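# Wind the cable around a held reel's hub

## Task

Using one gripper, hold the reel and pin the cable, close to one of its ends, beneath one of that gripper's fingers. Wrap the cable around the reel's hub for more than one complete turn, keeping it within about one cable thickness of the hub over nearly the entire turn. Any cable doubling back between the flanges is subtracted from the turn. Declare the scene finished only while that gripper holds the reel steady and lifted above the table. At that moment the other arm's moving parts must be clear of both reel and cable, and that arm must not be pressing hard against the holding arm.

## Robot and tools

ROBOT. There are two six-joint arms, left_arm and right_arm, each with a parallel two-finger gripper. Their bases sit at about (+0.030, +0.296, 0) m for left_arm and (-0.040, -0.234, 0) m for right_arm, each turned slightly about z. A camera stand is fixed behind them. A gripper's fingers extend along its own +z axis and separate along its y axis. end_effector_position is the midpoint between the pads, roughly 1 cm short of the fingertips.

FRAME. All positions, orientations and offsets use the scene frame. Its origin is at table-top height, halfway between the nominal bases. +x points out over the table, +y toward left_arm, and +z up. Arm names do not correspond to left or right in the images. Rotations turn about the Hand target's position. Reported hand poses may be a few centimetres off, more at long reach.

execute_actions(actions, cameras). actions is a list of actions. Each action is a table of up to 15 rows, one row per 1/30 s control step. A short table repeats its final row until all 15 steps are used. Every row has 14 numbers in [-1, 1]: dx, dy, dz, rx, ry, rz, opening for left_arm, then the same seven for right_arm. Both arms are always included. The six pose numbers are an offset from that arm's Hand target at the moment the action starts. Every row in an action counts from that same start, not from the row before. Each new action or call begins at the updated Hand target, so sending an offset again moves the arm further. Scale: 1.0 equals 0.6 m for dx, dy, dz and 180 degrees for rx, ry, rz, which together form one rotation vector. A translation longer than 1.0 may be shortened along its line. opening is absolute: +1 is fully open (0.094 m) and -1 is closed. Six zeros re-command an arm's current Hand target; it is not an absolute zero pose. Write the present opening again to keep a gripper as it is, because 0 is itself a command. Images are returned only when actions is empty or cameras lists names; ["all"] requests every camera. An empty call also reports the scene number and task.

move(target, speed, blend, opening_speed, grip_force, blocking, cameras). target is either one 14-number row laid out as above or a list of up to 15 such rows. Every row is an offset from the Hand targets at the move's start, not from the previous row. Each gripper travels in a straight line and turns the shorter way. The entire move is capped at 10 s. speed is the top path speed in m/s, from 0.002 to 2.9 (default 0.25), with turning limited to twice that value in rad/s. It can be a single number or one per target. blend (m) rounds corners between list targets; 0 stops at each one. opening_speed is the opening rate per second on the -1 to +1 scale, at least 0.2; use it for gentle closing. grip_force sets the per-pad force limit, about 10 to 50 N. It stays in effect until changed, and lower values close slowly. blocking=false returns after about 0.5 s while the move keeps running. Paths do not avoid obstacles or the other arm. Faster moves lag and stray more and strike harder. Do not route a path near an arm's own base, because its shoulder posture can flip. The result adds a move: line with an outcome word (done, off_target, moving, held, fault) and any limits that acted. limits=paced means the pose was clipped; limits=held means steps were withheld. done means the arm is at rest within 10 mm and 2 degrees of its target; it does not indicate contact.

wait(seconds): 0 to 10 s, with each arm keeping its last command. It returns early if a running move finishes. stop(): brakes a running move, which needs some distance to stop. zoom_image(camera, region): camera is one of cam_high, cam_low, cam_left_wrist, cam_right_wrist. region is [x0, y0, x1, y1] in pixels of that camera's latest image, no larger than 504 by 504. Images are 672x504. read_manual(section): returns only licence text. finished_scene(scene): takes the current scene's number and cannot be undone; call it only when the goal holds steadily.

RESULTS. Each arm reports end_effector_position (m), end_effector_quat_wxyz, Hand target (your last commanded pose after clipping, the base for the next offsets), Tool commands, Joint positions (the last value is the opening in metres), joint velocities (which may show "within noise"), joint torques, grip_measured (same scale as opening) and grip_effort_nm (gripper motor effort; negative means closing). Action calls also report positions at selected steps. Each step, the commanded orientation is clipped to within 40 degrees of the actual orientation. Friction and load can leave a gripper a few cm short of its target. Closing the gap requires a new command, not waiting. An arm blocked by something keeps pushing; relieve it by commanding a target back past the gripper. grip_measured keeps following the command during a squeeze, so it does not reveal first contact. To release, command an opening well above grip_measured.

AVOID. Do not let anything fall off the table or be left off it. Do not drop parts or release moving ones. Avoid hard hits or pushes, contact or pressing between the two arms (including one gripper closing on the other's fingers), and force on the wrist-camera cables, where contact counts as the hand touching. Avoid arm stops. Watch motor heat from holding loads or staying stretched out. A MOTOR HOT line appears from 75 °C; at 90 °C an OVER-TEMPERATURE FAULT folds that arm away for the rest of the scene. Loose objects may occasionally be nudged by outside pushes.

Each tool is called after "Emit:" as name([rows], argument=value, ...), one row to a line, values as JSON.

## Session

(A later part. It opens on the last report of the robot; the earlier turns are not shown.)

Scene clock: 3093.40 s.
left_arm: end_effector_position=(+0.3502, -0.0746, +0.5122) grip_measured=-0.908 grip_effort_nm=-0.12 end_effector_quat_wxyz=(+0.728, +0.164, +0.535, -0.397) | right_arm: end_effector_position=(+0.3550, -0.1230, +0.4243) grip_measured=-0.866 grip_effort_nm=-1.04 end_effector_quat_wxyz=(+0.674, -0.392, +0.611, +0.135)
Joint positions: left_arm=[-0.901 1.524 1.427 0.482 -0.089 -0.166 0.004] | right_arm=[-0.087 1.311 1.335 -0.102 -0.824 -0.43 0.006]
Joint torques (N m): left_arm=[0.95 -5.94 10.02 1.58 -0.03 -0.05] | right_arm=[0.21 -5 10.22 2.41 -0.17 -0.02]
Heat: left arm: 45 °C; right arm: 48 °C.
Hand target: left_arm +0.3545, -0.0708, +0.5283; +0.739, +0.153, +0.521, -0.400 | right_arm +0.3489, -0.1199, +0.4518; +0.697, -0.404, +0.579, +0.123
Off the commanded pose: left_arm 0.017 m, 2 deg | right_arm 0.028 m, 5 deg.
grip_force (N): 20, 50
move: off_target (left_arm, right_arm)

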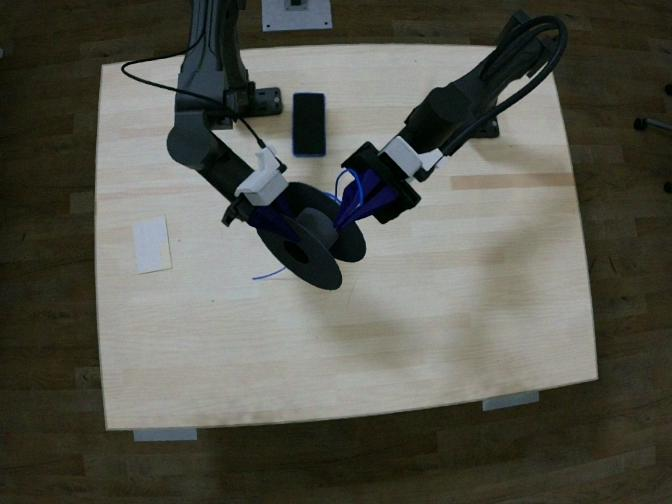

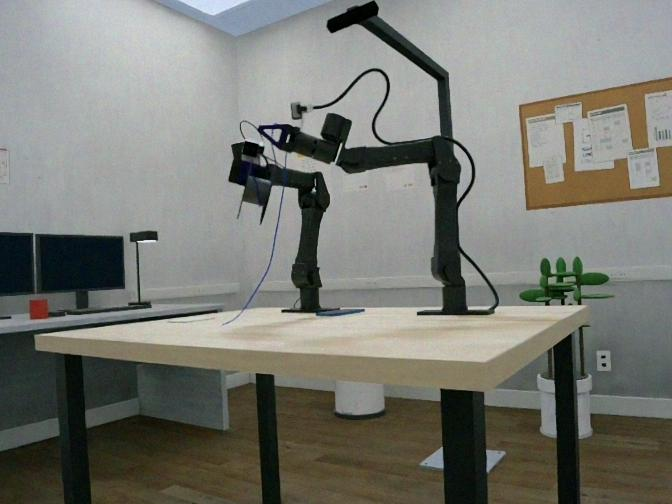

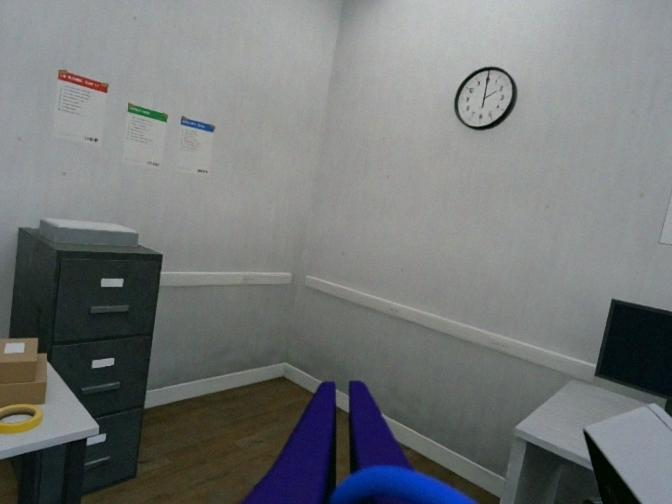

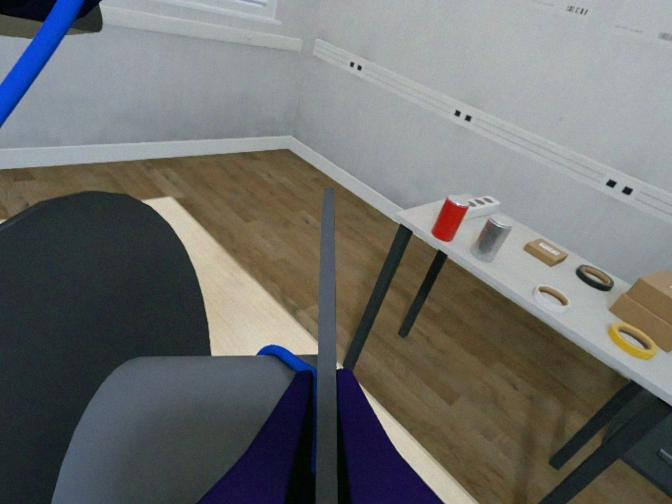

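Emit:
move(target=[-0.0658, -0.097, 0.0053, 0, 0, 0, -0.91, 0, 0, 0, 0, 0, 0, -1], speed=0.08, cameras=["cam_left_wrist", "cam_low", "cam_right_wrist", "cam_high"])

Emit:
zoom_image(camera="cam_low", region=[215, 100, 335, 240])

Emit:
zoom_image(camera="cam_high", region=[200, 70, 440, 310])

Scene clock: 3173.03 s.
left_arm: end_effector_position=(+0.3130, -0.1273, +0.5221) grip_measured=-0.908 grip_effort_nm=-0.12 end_effector_quat_wxyz=(+0.730, +0.161, +0.530, -0.401) | right_arm: end_effector_position=(+0.3550, -0.1230, +0.4243) grip_measured=-0.866 grip_effort_nm=-1.04 end_effector_quat_wxyz=(+0.675, -0.392, +0.611, +0.135)
Joint positions: left_arm=[-1.081 1.622 1.55 0.482 -0.253 -0.099 0.004] | right_arm=[-0.087 1.311 1.335 -0.102 -0.824 -0.431 0.006]
Joint torques (N m): left_arm=[-0.27 -6.23 9.52 1.56 -0.11 0.12] | right_arm=[0.2 -5.01 10.28 2.42 -0.17 -0.01]
Heat: left arm: 46 °C; right arm: 50 °C.
Hand target: left_arm +0.3150, -0.1289, +0.5316; +0.739, +0.153, +0.521, -0.400 | right_arm +0.3489, -0.1199, +0.4518; +0.697, -0.404, +0.579, +0.123
Off the commanded pose: left_arm 0.010 m, 2 deg | right_arm 0.028 m, 5 deg.
grip_force (N): 20, 50
move: off_target (right_arm)

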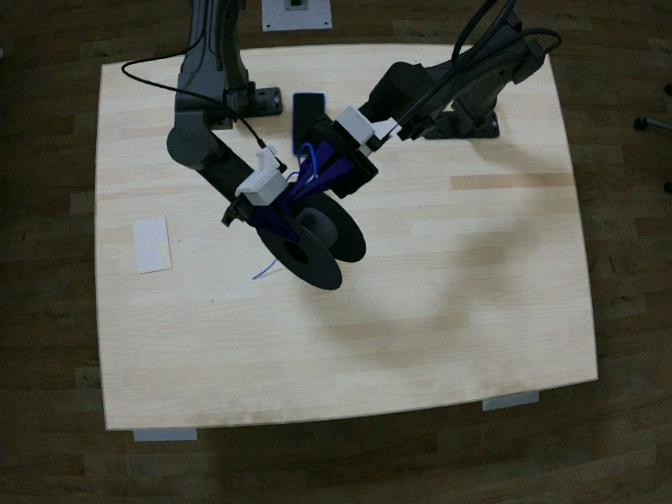

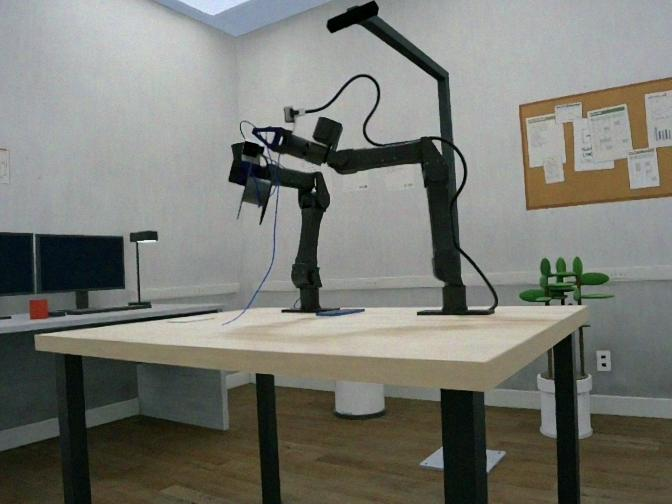

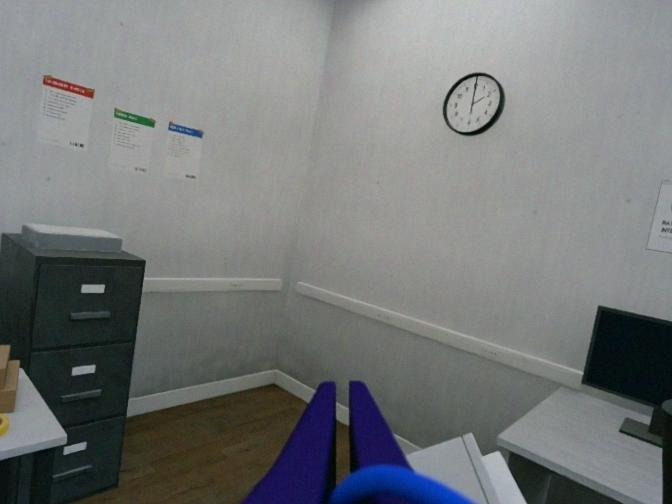

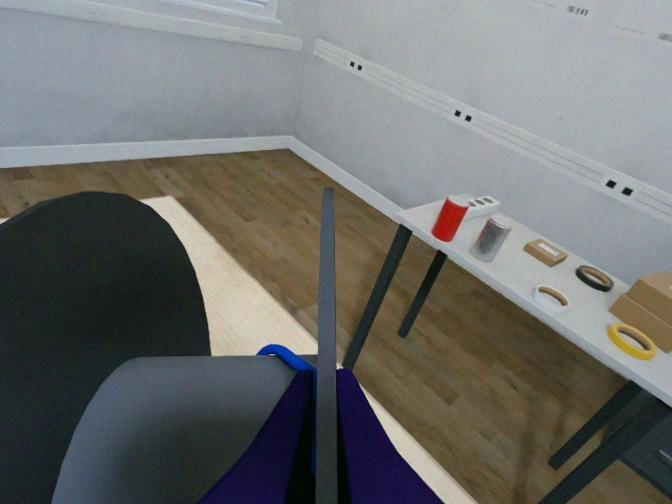

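Scaled by 3.600.

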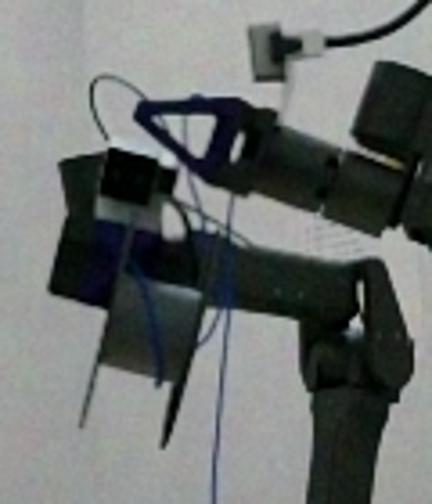

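Scaled by 2.100.

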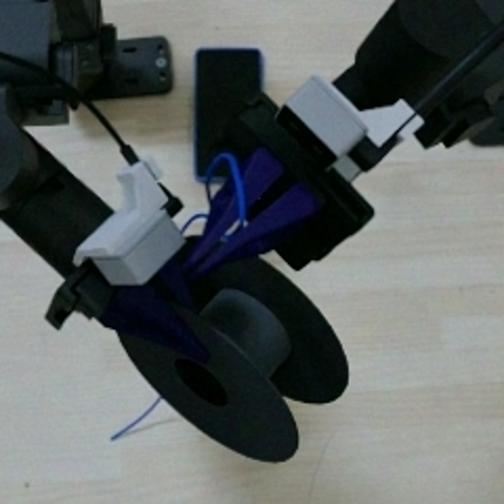

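Emit:
move(target=[0.025, 0.0548, 0.0407, 0, 0, 0, -0.93, 0, 0, 0, 0, 0, 0, -1], speed=0.08, cameras=["cam_left_wrist", "cam_low", "cam_right_wrist", "cam_high"])

Emit:
zoom_image(camera="cam_low", region=[215, 90, 335, 240])

Emit:
zoom_image(camera="cam_high", region=[200, 70, 440, 310])

Scene clock: 3218.27 s.
left_arm: end_effector_position=(+0.3405, -0.1123, +0.5218) grip_measured=-0.927 grip_effort_nm=-0.14 end_effector_quat_wxyz=(+0.726, +0.165, +0.546, -0.383) | right_arm: end_effector_position=(+0.3550, -0.1230, +0.4243) grip_measured=-0.866 grip_effort_nm=-1.04 end_effector_quat_wxyz=(+0.675, -0.392, +0.611, +0.135)
Joint positions: left_arm=[-1.001 1.622 1.588 0.397 -0.199 -0.117 0.003] | right_arm=[-0.087 1.311 1.335 -0.102 -0.824 -0.431 0.006]
Joint torques (N m): left_arm=[0.35 -11.06 9.42 1.45 0.11 -0.08] | right_arm=[0.2 -4.98 10.28 2.41 -0.15 -0.02]
Heat: left arm: 43 °C; right arm: 51 °C.
Hand target: left_arm +0.3300, -0.0962, +0.5560; +0.738, +0.153, +0.521, -0.400 | right_arm +0.3489, -0.1199, +0.4518; +0.697, -0.404, +0.579, +0.123
Off the commanded pose: left_arm 0.039 m, 4 deg | right_arm 0.028 m, 5 deg.
grip_force (N): 20, 50
move: off_target (left_arm, right_arm)

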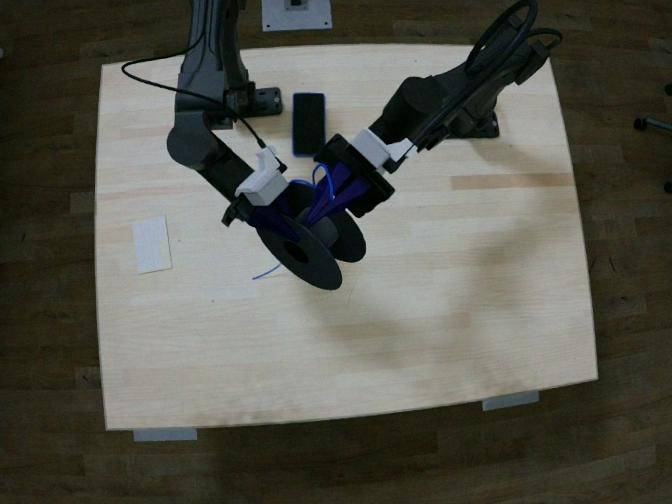

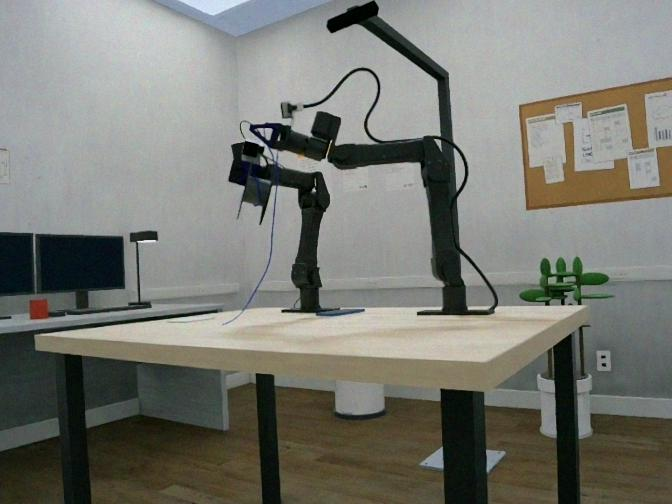

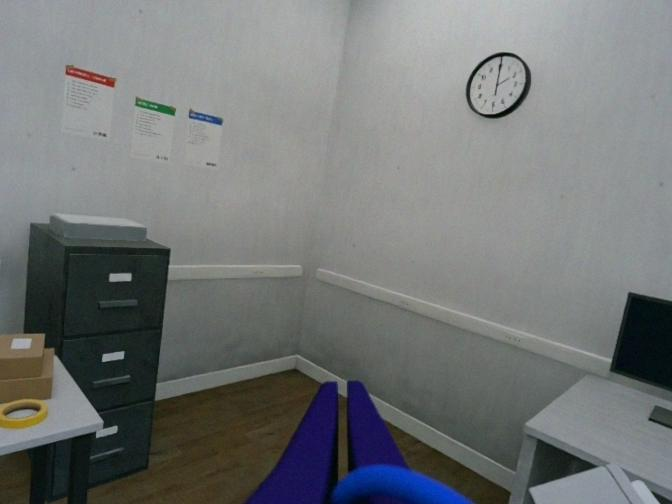

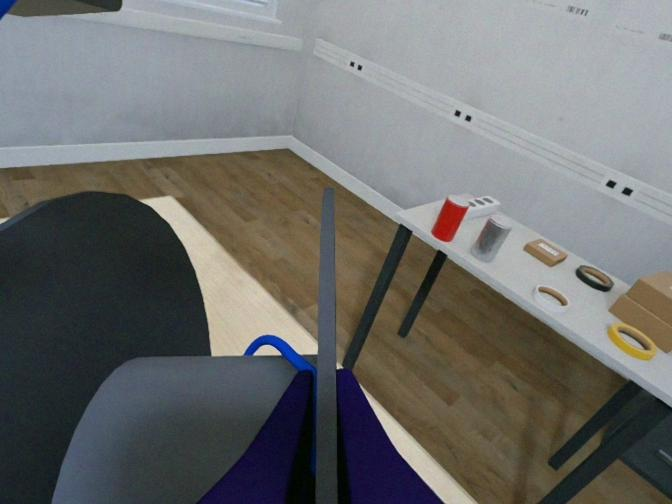

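Scaled by 3.360.

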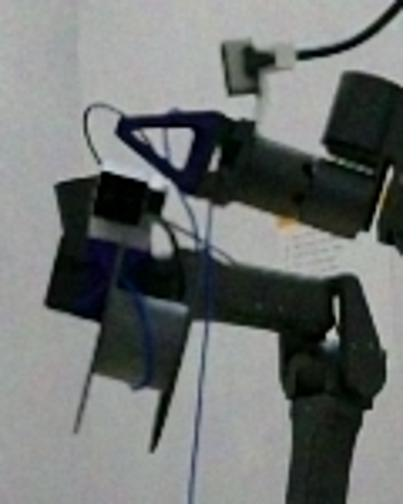

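Scaled by 2.100.

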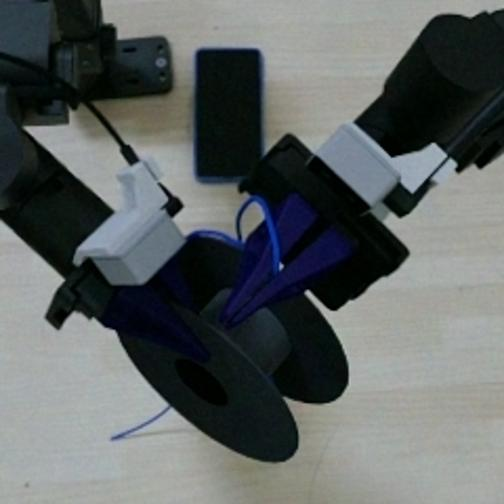

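Emit:
zoom_image(camera="cam_low", region=[235, 110, 295, 170])

Emit:
zoom_image(camera="cam_low", region=[235, 165, 295, 225])

Emit:
zoom_image(camera="cam_high", region=[270, 150, 360, 240])

Scaled by 8.400.

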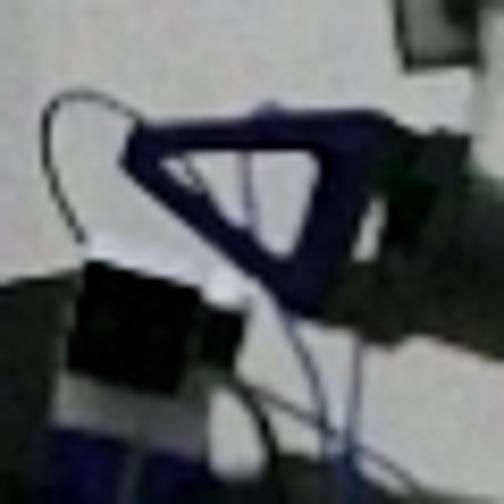

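Scaled by 8.400.

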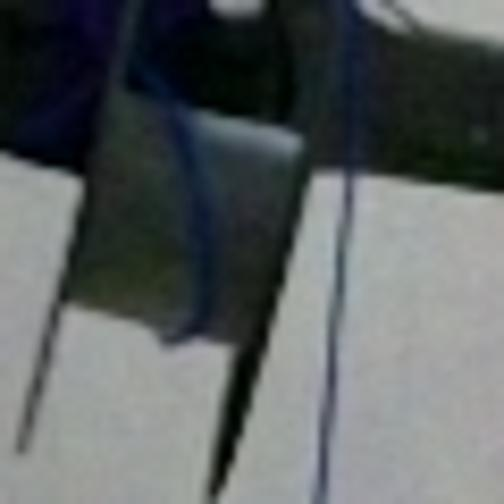

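Scaled by 5.600.

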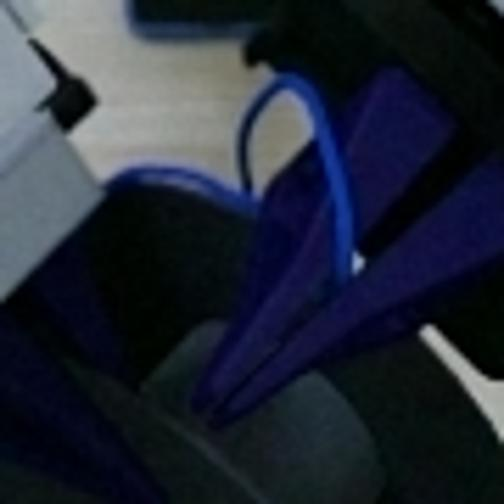

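Emit:
move(target=[0.075, 0.0087, -0.0188, 0, 0, 0, -0.92, 0, 0, 0, 0, 0, 0, -1], speed=0.08, cameras=["cam_left_wrist", "cam_low", "cam_right_wrist", "cam_high"])

Emit:
zoom_image(camera="cam_low", region=[225, 110, 295, 230])

Emit:
zoom_image(camera="cam_high", region=[260, 140, 380, 260])

Scene clock: 3245.77 s.
left_arm: end_effector_position=(+0.3735, -0.0889, +0.5347) grip_measured=-0.922 grip_effort_nm=0.11 end_effector_quat_wxyz=(+0.733, +0.156, +0.534, -0.392) | right_arm: end_effector_position=(+0.3550, -0.1230, +0.4243) grip_measured=-0.866 grip_effort_nm=-1.04 end_effector_quat_wxyz=(+0.675, -0.392, +0.611, +0.135)
Joint positions: left_arm=[-0.885 1.641 1.629 0.405 -0.094 -0.167 0.004] | right_arm=[-0.087 1.311 1.335 -0.102 -0.824 -0.431 0.006]
Joint torques (N m): left_arm=[0.25 -6.38 9.2 1.62 0.09 -0.04] | right_arm=[0.21 -5 10.3 2.39 -0.15 -0.02]
Heat: left arm: 41 °C; right arm: 51 °C.
Hand target: left_arm +0.3749, -0.0909, +0.5448; +0.739, +0.153, +0.521, -0.400 | right_arm +0.3489, -0.1199, +0.4518; +0.697, -0.404, +0.579, +0.123
Off the commanded pose: left_arm 0.010 m, 2 deg | right_arm 0.028 m, 5 deg.
grip_force (N): 20, 50
move: off_target (right_arm)

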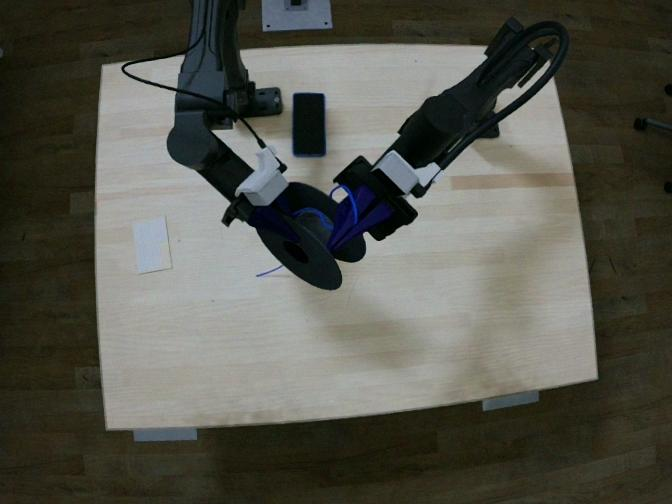

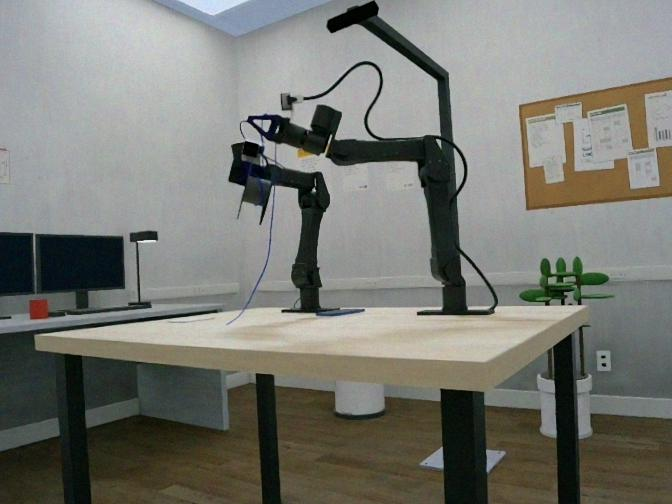

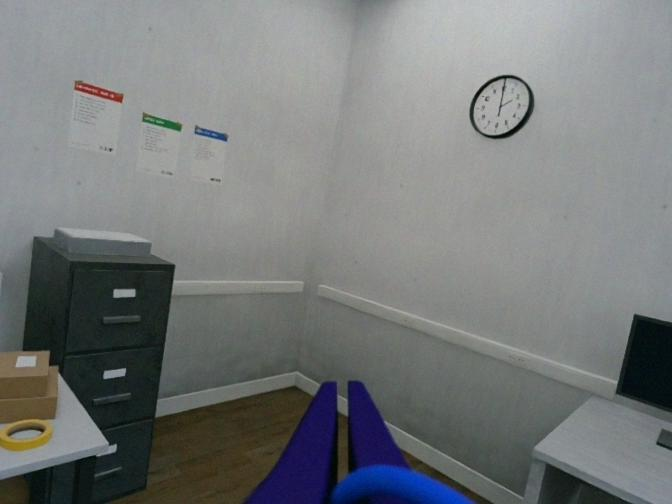

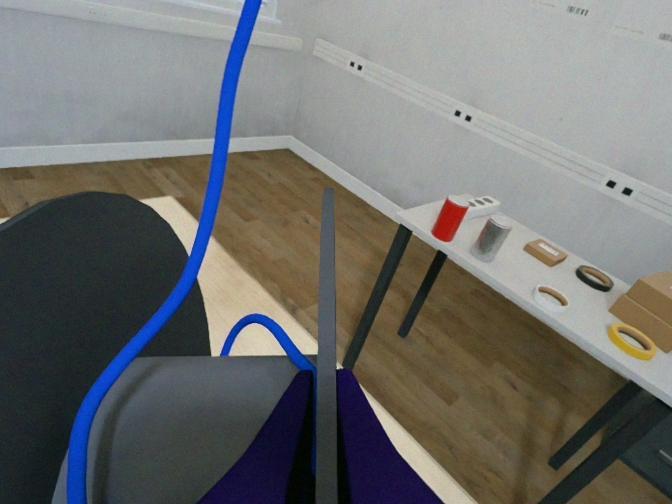

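Scaled by 4.200.

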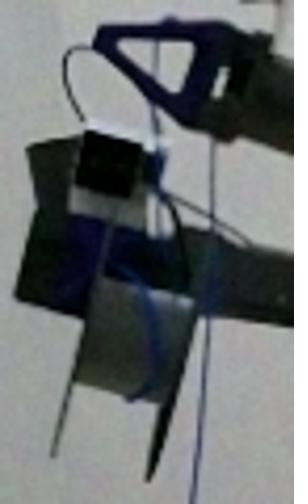

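Scaled by 4.200.

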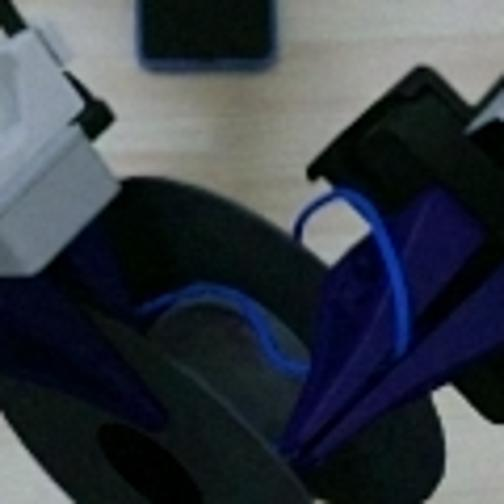

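Emit:
move([
  [0.0627, 0.0552, -0.0757, -0.0792, 0.0786, -0.0502, -0.915, 0, 0, 0, 0, 0, 0, -1],
  [0.1225, 0.086, -0.1487, -0.1478, 0.1545, -0.0939, -0.915, 0, 0, 0, 0, 0, 0, -1],
], speed=0.08, blend=0.02, cameras=["cam_left_wrist", "cam_low", "cam_right_wrist", "cam_high"])

Emit:
zoom_image(camera="cam_low", region=[215, 110, 315, 230])

Emit:
zoom_image(camera="cam_high", region=[220, 120, 420, 320])

Scene clock: 3282.47 s.
left_arm: end_effector_position=(+0.4418, -0.0365, +0.4687) grip_measured=-0.917 grip_effort_nm=0.11 end_effector_quat_wxyz=(+0.545, -0.046, +0.543, -0.637) | right_arm: end_effector_position=(+0.3550, -0.1230, +0.4243) grip_measured=-0.866 grip_effort_nm=-1.04 end_effector_quat_wxyz=(+0.675, -0.392, +0.611, +0.135)
Joint positions: left_arm=[-0.645 1.682 1.385 0.718 0.13 -1.005 0.004] | right_arm=[-0.087 1.311 1.335 -0.102 -0.824 -0.431 0.006]
Joint torques (N m): left_arm=[0.51 -6.82 5.57 1.6 0.02 -0.02] | right_arm=[0.18 -4.96 10.29 2.4 -0.16 -0.02]
Heat: left arm: 44 °C; right arm: 52 °C.
Hand target: left_arm +0.4484, -0.0393, +0.4556; +0.543, -0.045, +0.549, -0.634 | right_arm +0.3489, -0.1199, +0.4518; +0.697, -0.404, +0.579, +0.123
Off the commanded pose: left_arm 0.015 m, 1 deg | right_arm 0.028 m, 5 deg.
grip_force (N): 20, 50
move: off_target (left_arm, right_arm)

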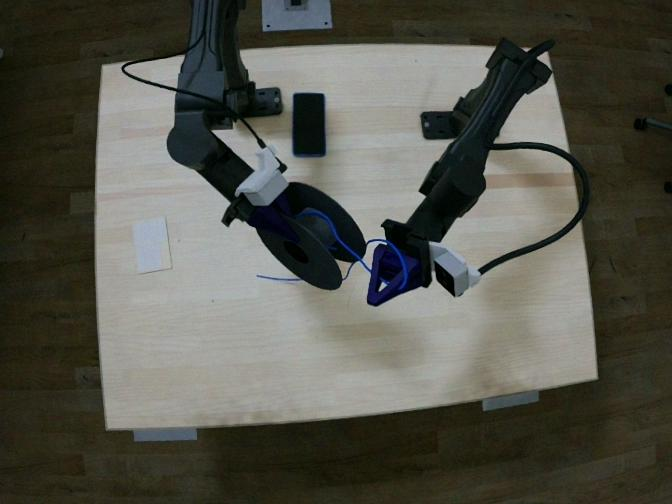

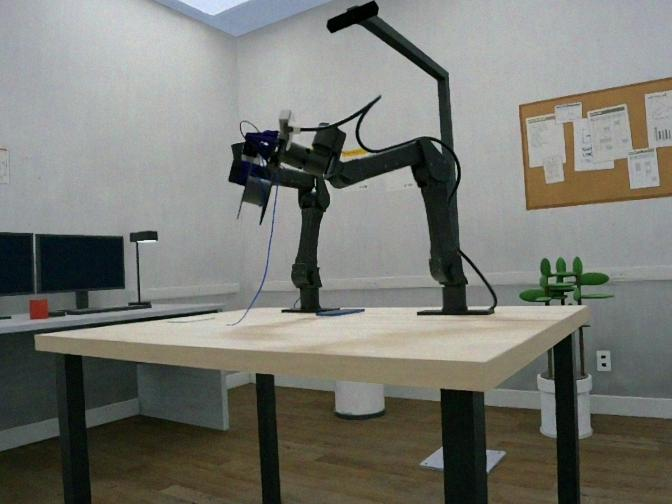

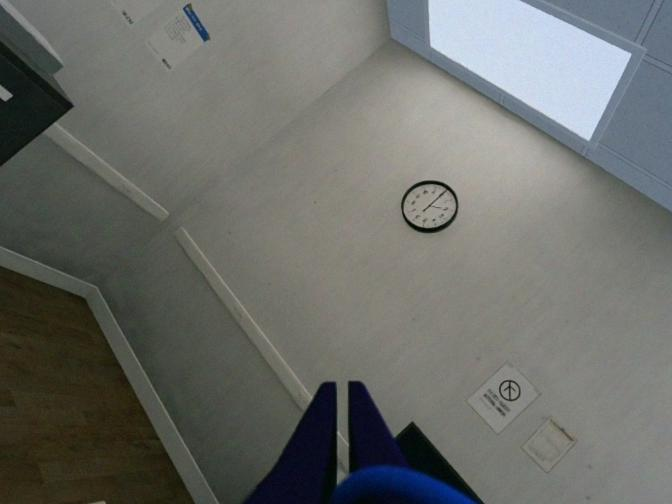

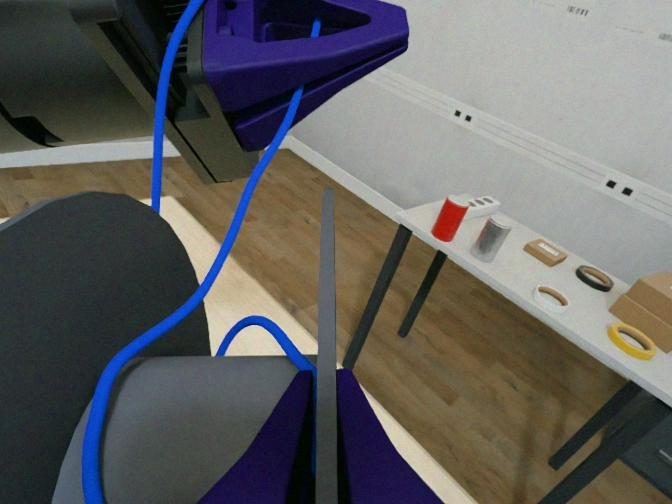

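Scaled by 4.200.

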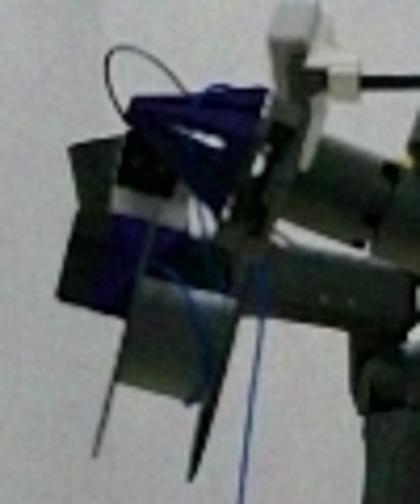

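Scaled by 2.520.

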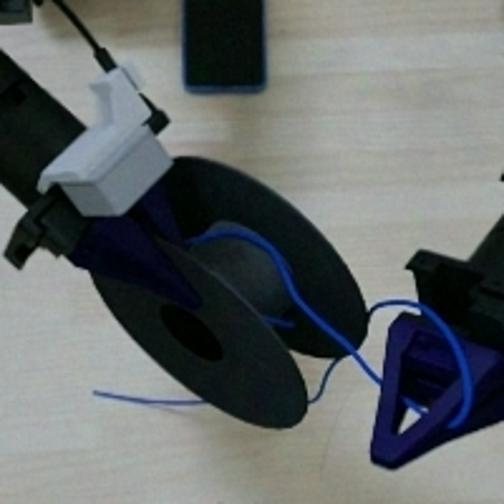

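Emit:
move([
  [0.0543, 0.0055, -0.1127, -0.0836, 0.0984, -0.0524, -0.915, 0, 0, 0, 0, 0, 0, -1],
  [0.0677, -0.0412, -0.221, -0.165, 0.203, -0.098, -0.915, 0, 0, 0, 0, 0, 0, -1],
], speed=0.08, blend=0.02, cameras=["cam_left_wrist", "cam_low", "cam_right_wrist", "cam_high"])

Emit:
zoom_image(camera="cam_low", region=[215, 110, 315, 230])

Emit:
zoom_image(camera="cam_high", region=[220, 120, 420, 320])

Scene clock: 3306.70 s.
left_arm: end_effector_position=(+0.4855, -0.0614, +0.3393) grip_measured=-0.917 grip_effort_nm=0.10 end_effector_quat_wxyz=(-0.215, +0.282, -0.510, +0.784) | right_arm: end_effector_position=(+0.3550, -0.1230, +0.4243) grip_measured=-0.866 grip_effort_nm=-1.04 end_effector_quat_wxyz=(+0.675, -0.392, +0.611, +0.135)
Joint positions: left_arm=[-0.621 1.938 1.262 1.008 0.175 -1.868 0.004] | right_arm=[-0.087 1.311 1.335 -0.102 -0.824 -0.431 0.006]
Joint torques (N m): left_arm=[-0.49 -8.39 5.23 1.72 -0.23 -0.02] | right_arm=[0.23 -5 10.24 2.4 -0.17 0]
Heat: left arm: 41 °C; right arm: 52 °C.
Hand target: left_arm +0.4892, -0.0639, +0.3229; -0.216, +0.291, -0.512, +0.779 | right_arm +0.3489, -0.1199, +0.4518; +0.697, -0.404, +0.579, +0.123
Off the commanded pose: left_arm 0.017 m, 1 deg | right_arm 0.028 m, 5 deg.
grip_force (N): 20, 50
move: off_target (left_arm, right_arm)

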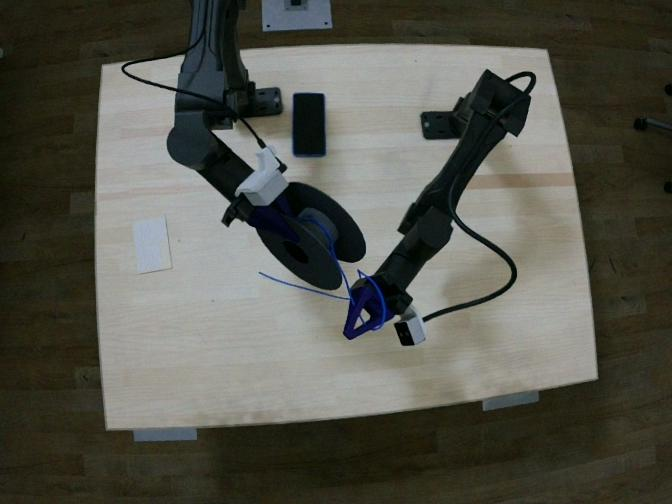

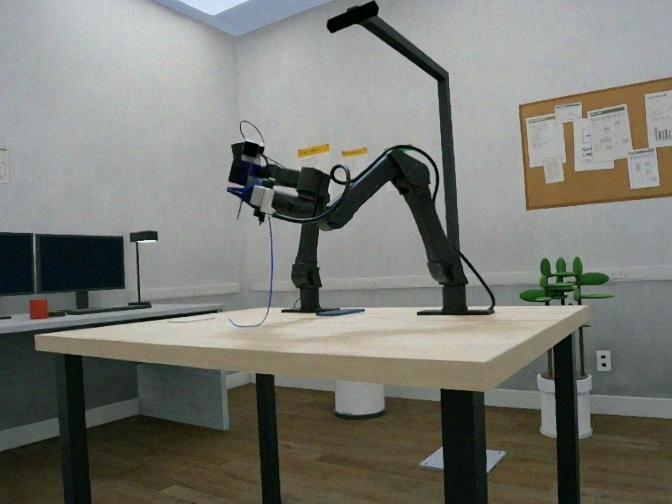

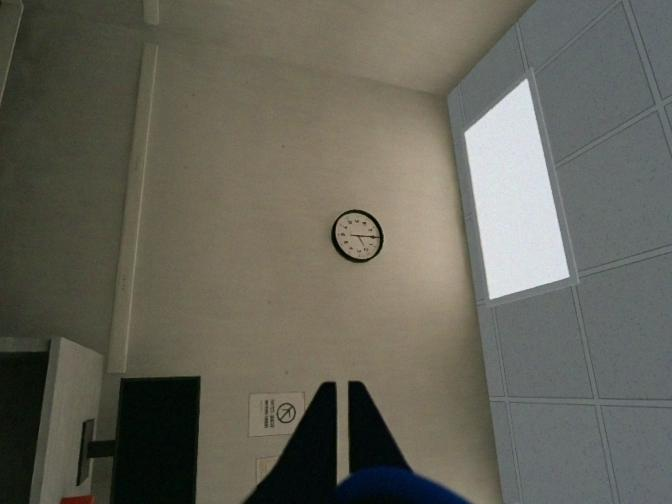

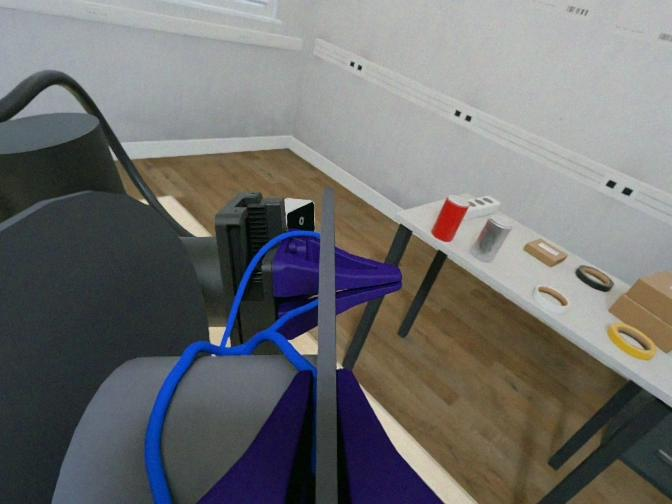

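Scaled by 4.200.

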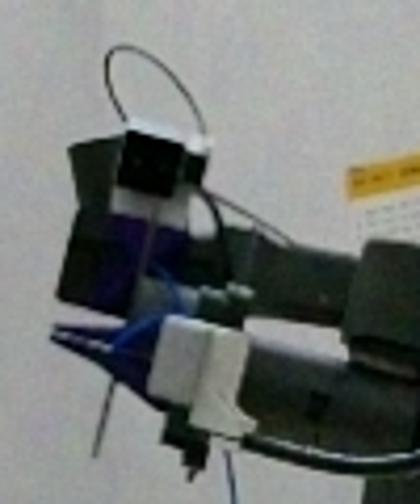

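Scaled by 2.520.

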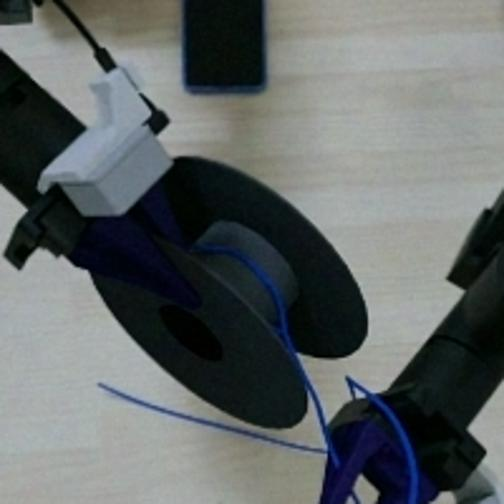

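Emit:
zoom_image(camera="cam_right_wrist", region=[100, 170, 440, 504])

Scaled by 1.482.

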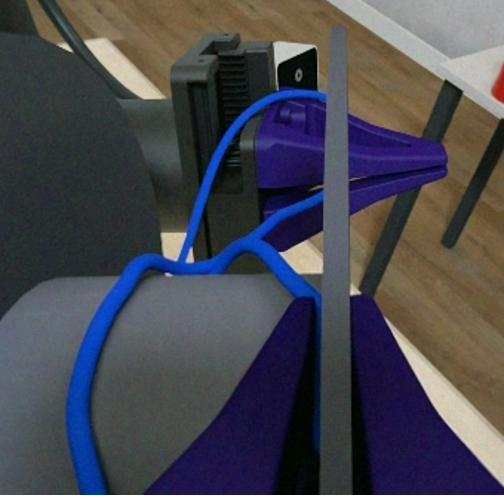

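Emit:
move(target=[-0.0403, -0.0568, -0.0915, 0.0118, 0.0118, 0, -0.915, 0, 0, 0, 0, 0, 0, -1], speed=0.08, cameras=["cam_left_wrist", "cam_low", "cam_right_wrist", "cam_high"])

Emit:
zoom_image(camera="cam_right_wrist", region=[100, 170, 440, 504])

Emit:
zoom_image(camera="cam_high", region=[220, 150, 420, 350])

Scene clock: 3337.97 s.
left_arm: end_effector_position=(+0.4623, -0.0979, +0.2830) grip_measured=-0.917 grip_effort_nm=0.10 end_effector_quat_wxyz=(-0.201, +0.299, -0.527, +0.769) | right_arm: end_effector_position=(+0.3549, -0.1230, +0.4236) grip_measured=-0.866 grip_effort_nm=-1.04 end_effector_quat_wxyz=(+0.673, -0.392, +0.612, +0.136)
Joint positions: left_arm=[-0.724 2.016 1.186 1.099 0.08 -1.853 0.004] | right_arm=[-0.087 1.311 1.335 -0.106 -0.824 -0.432 0.006]
Joint torques (N m): left_arm=[-0.24 -8.66 4.96 1.81 -0.16 0.14] | right_arm=[0.21 -5.08 10.28 2.44 -0.16 -0.01]
Heat: left arm: 40 °C; right arm: 52 °C.
Hand target: left_arm +0.4649, -0.0980, +0.2682; -0.212, +0.301, -0.530, +0.764 | right_arm +0.3489, -0.1199, +0.4518; +0.697, -0.404, +0.579, +0.123
Off the commanded pose: left_arm 0.015 m, 1 deg | right_arm 0.029 m, 5 deg.
grip_force (N): 20, 50
move: off_target (left_arm, right_arm)

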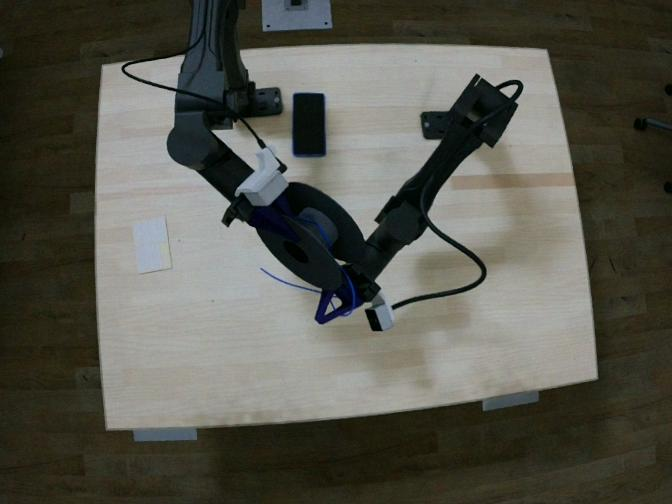

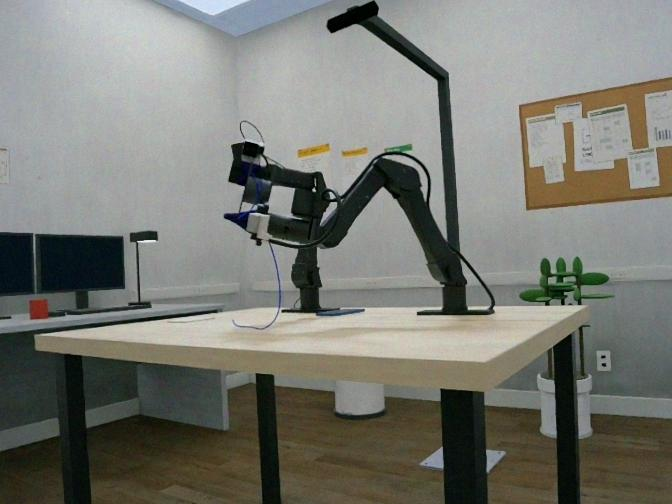

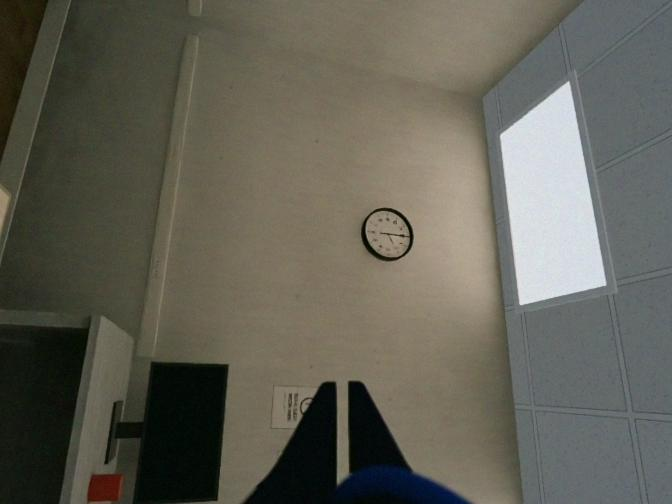

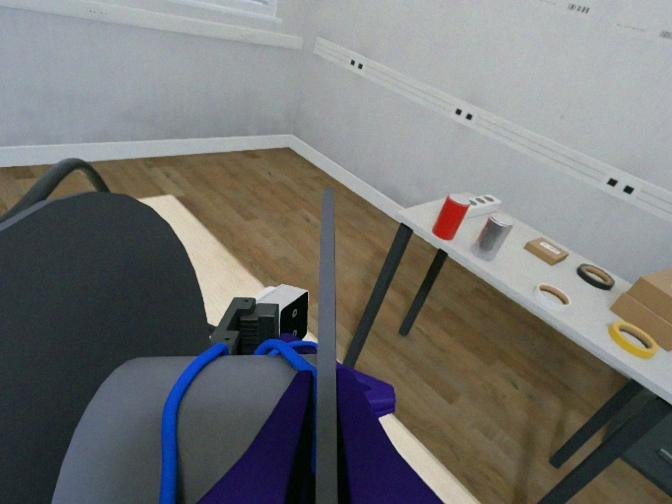

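Scaled by 1.482.

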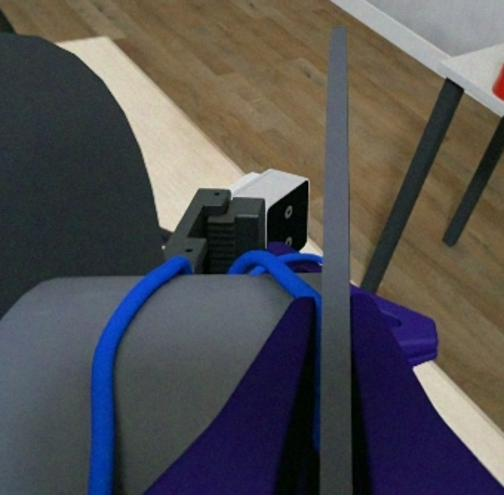

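Scaled by 2.520.

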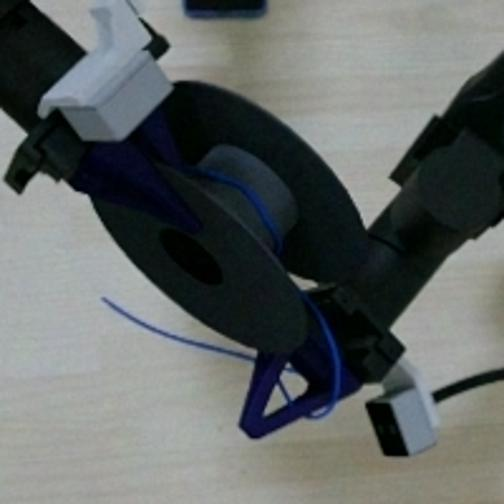

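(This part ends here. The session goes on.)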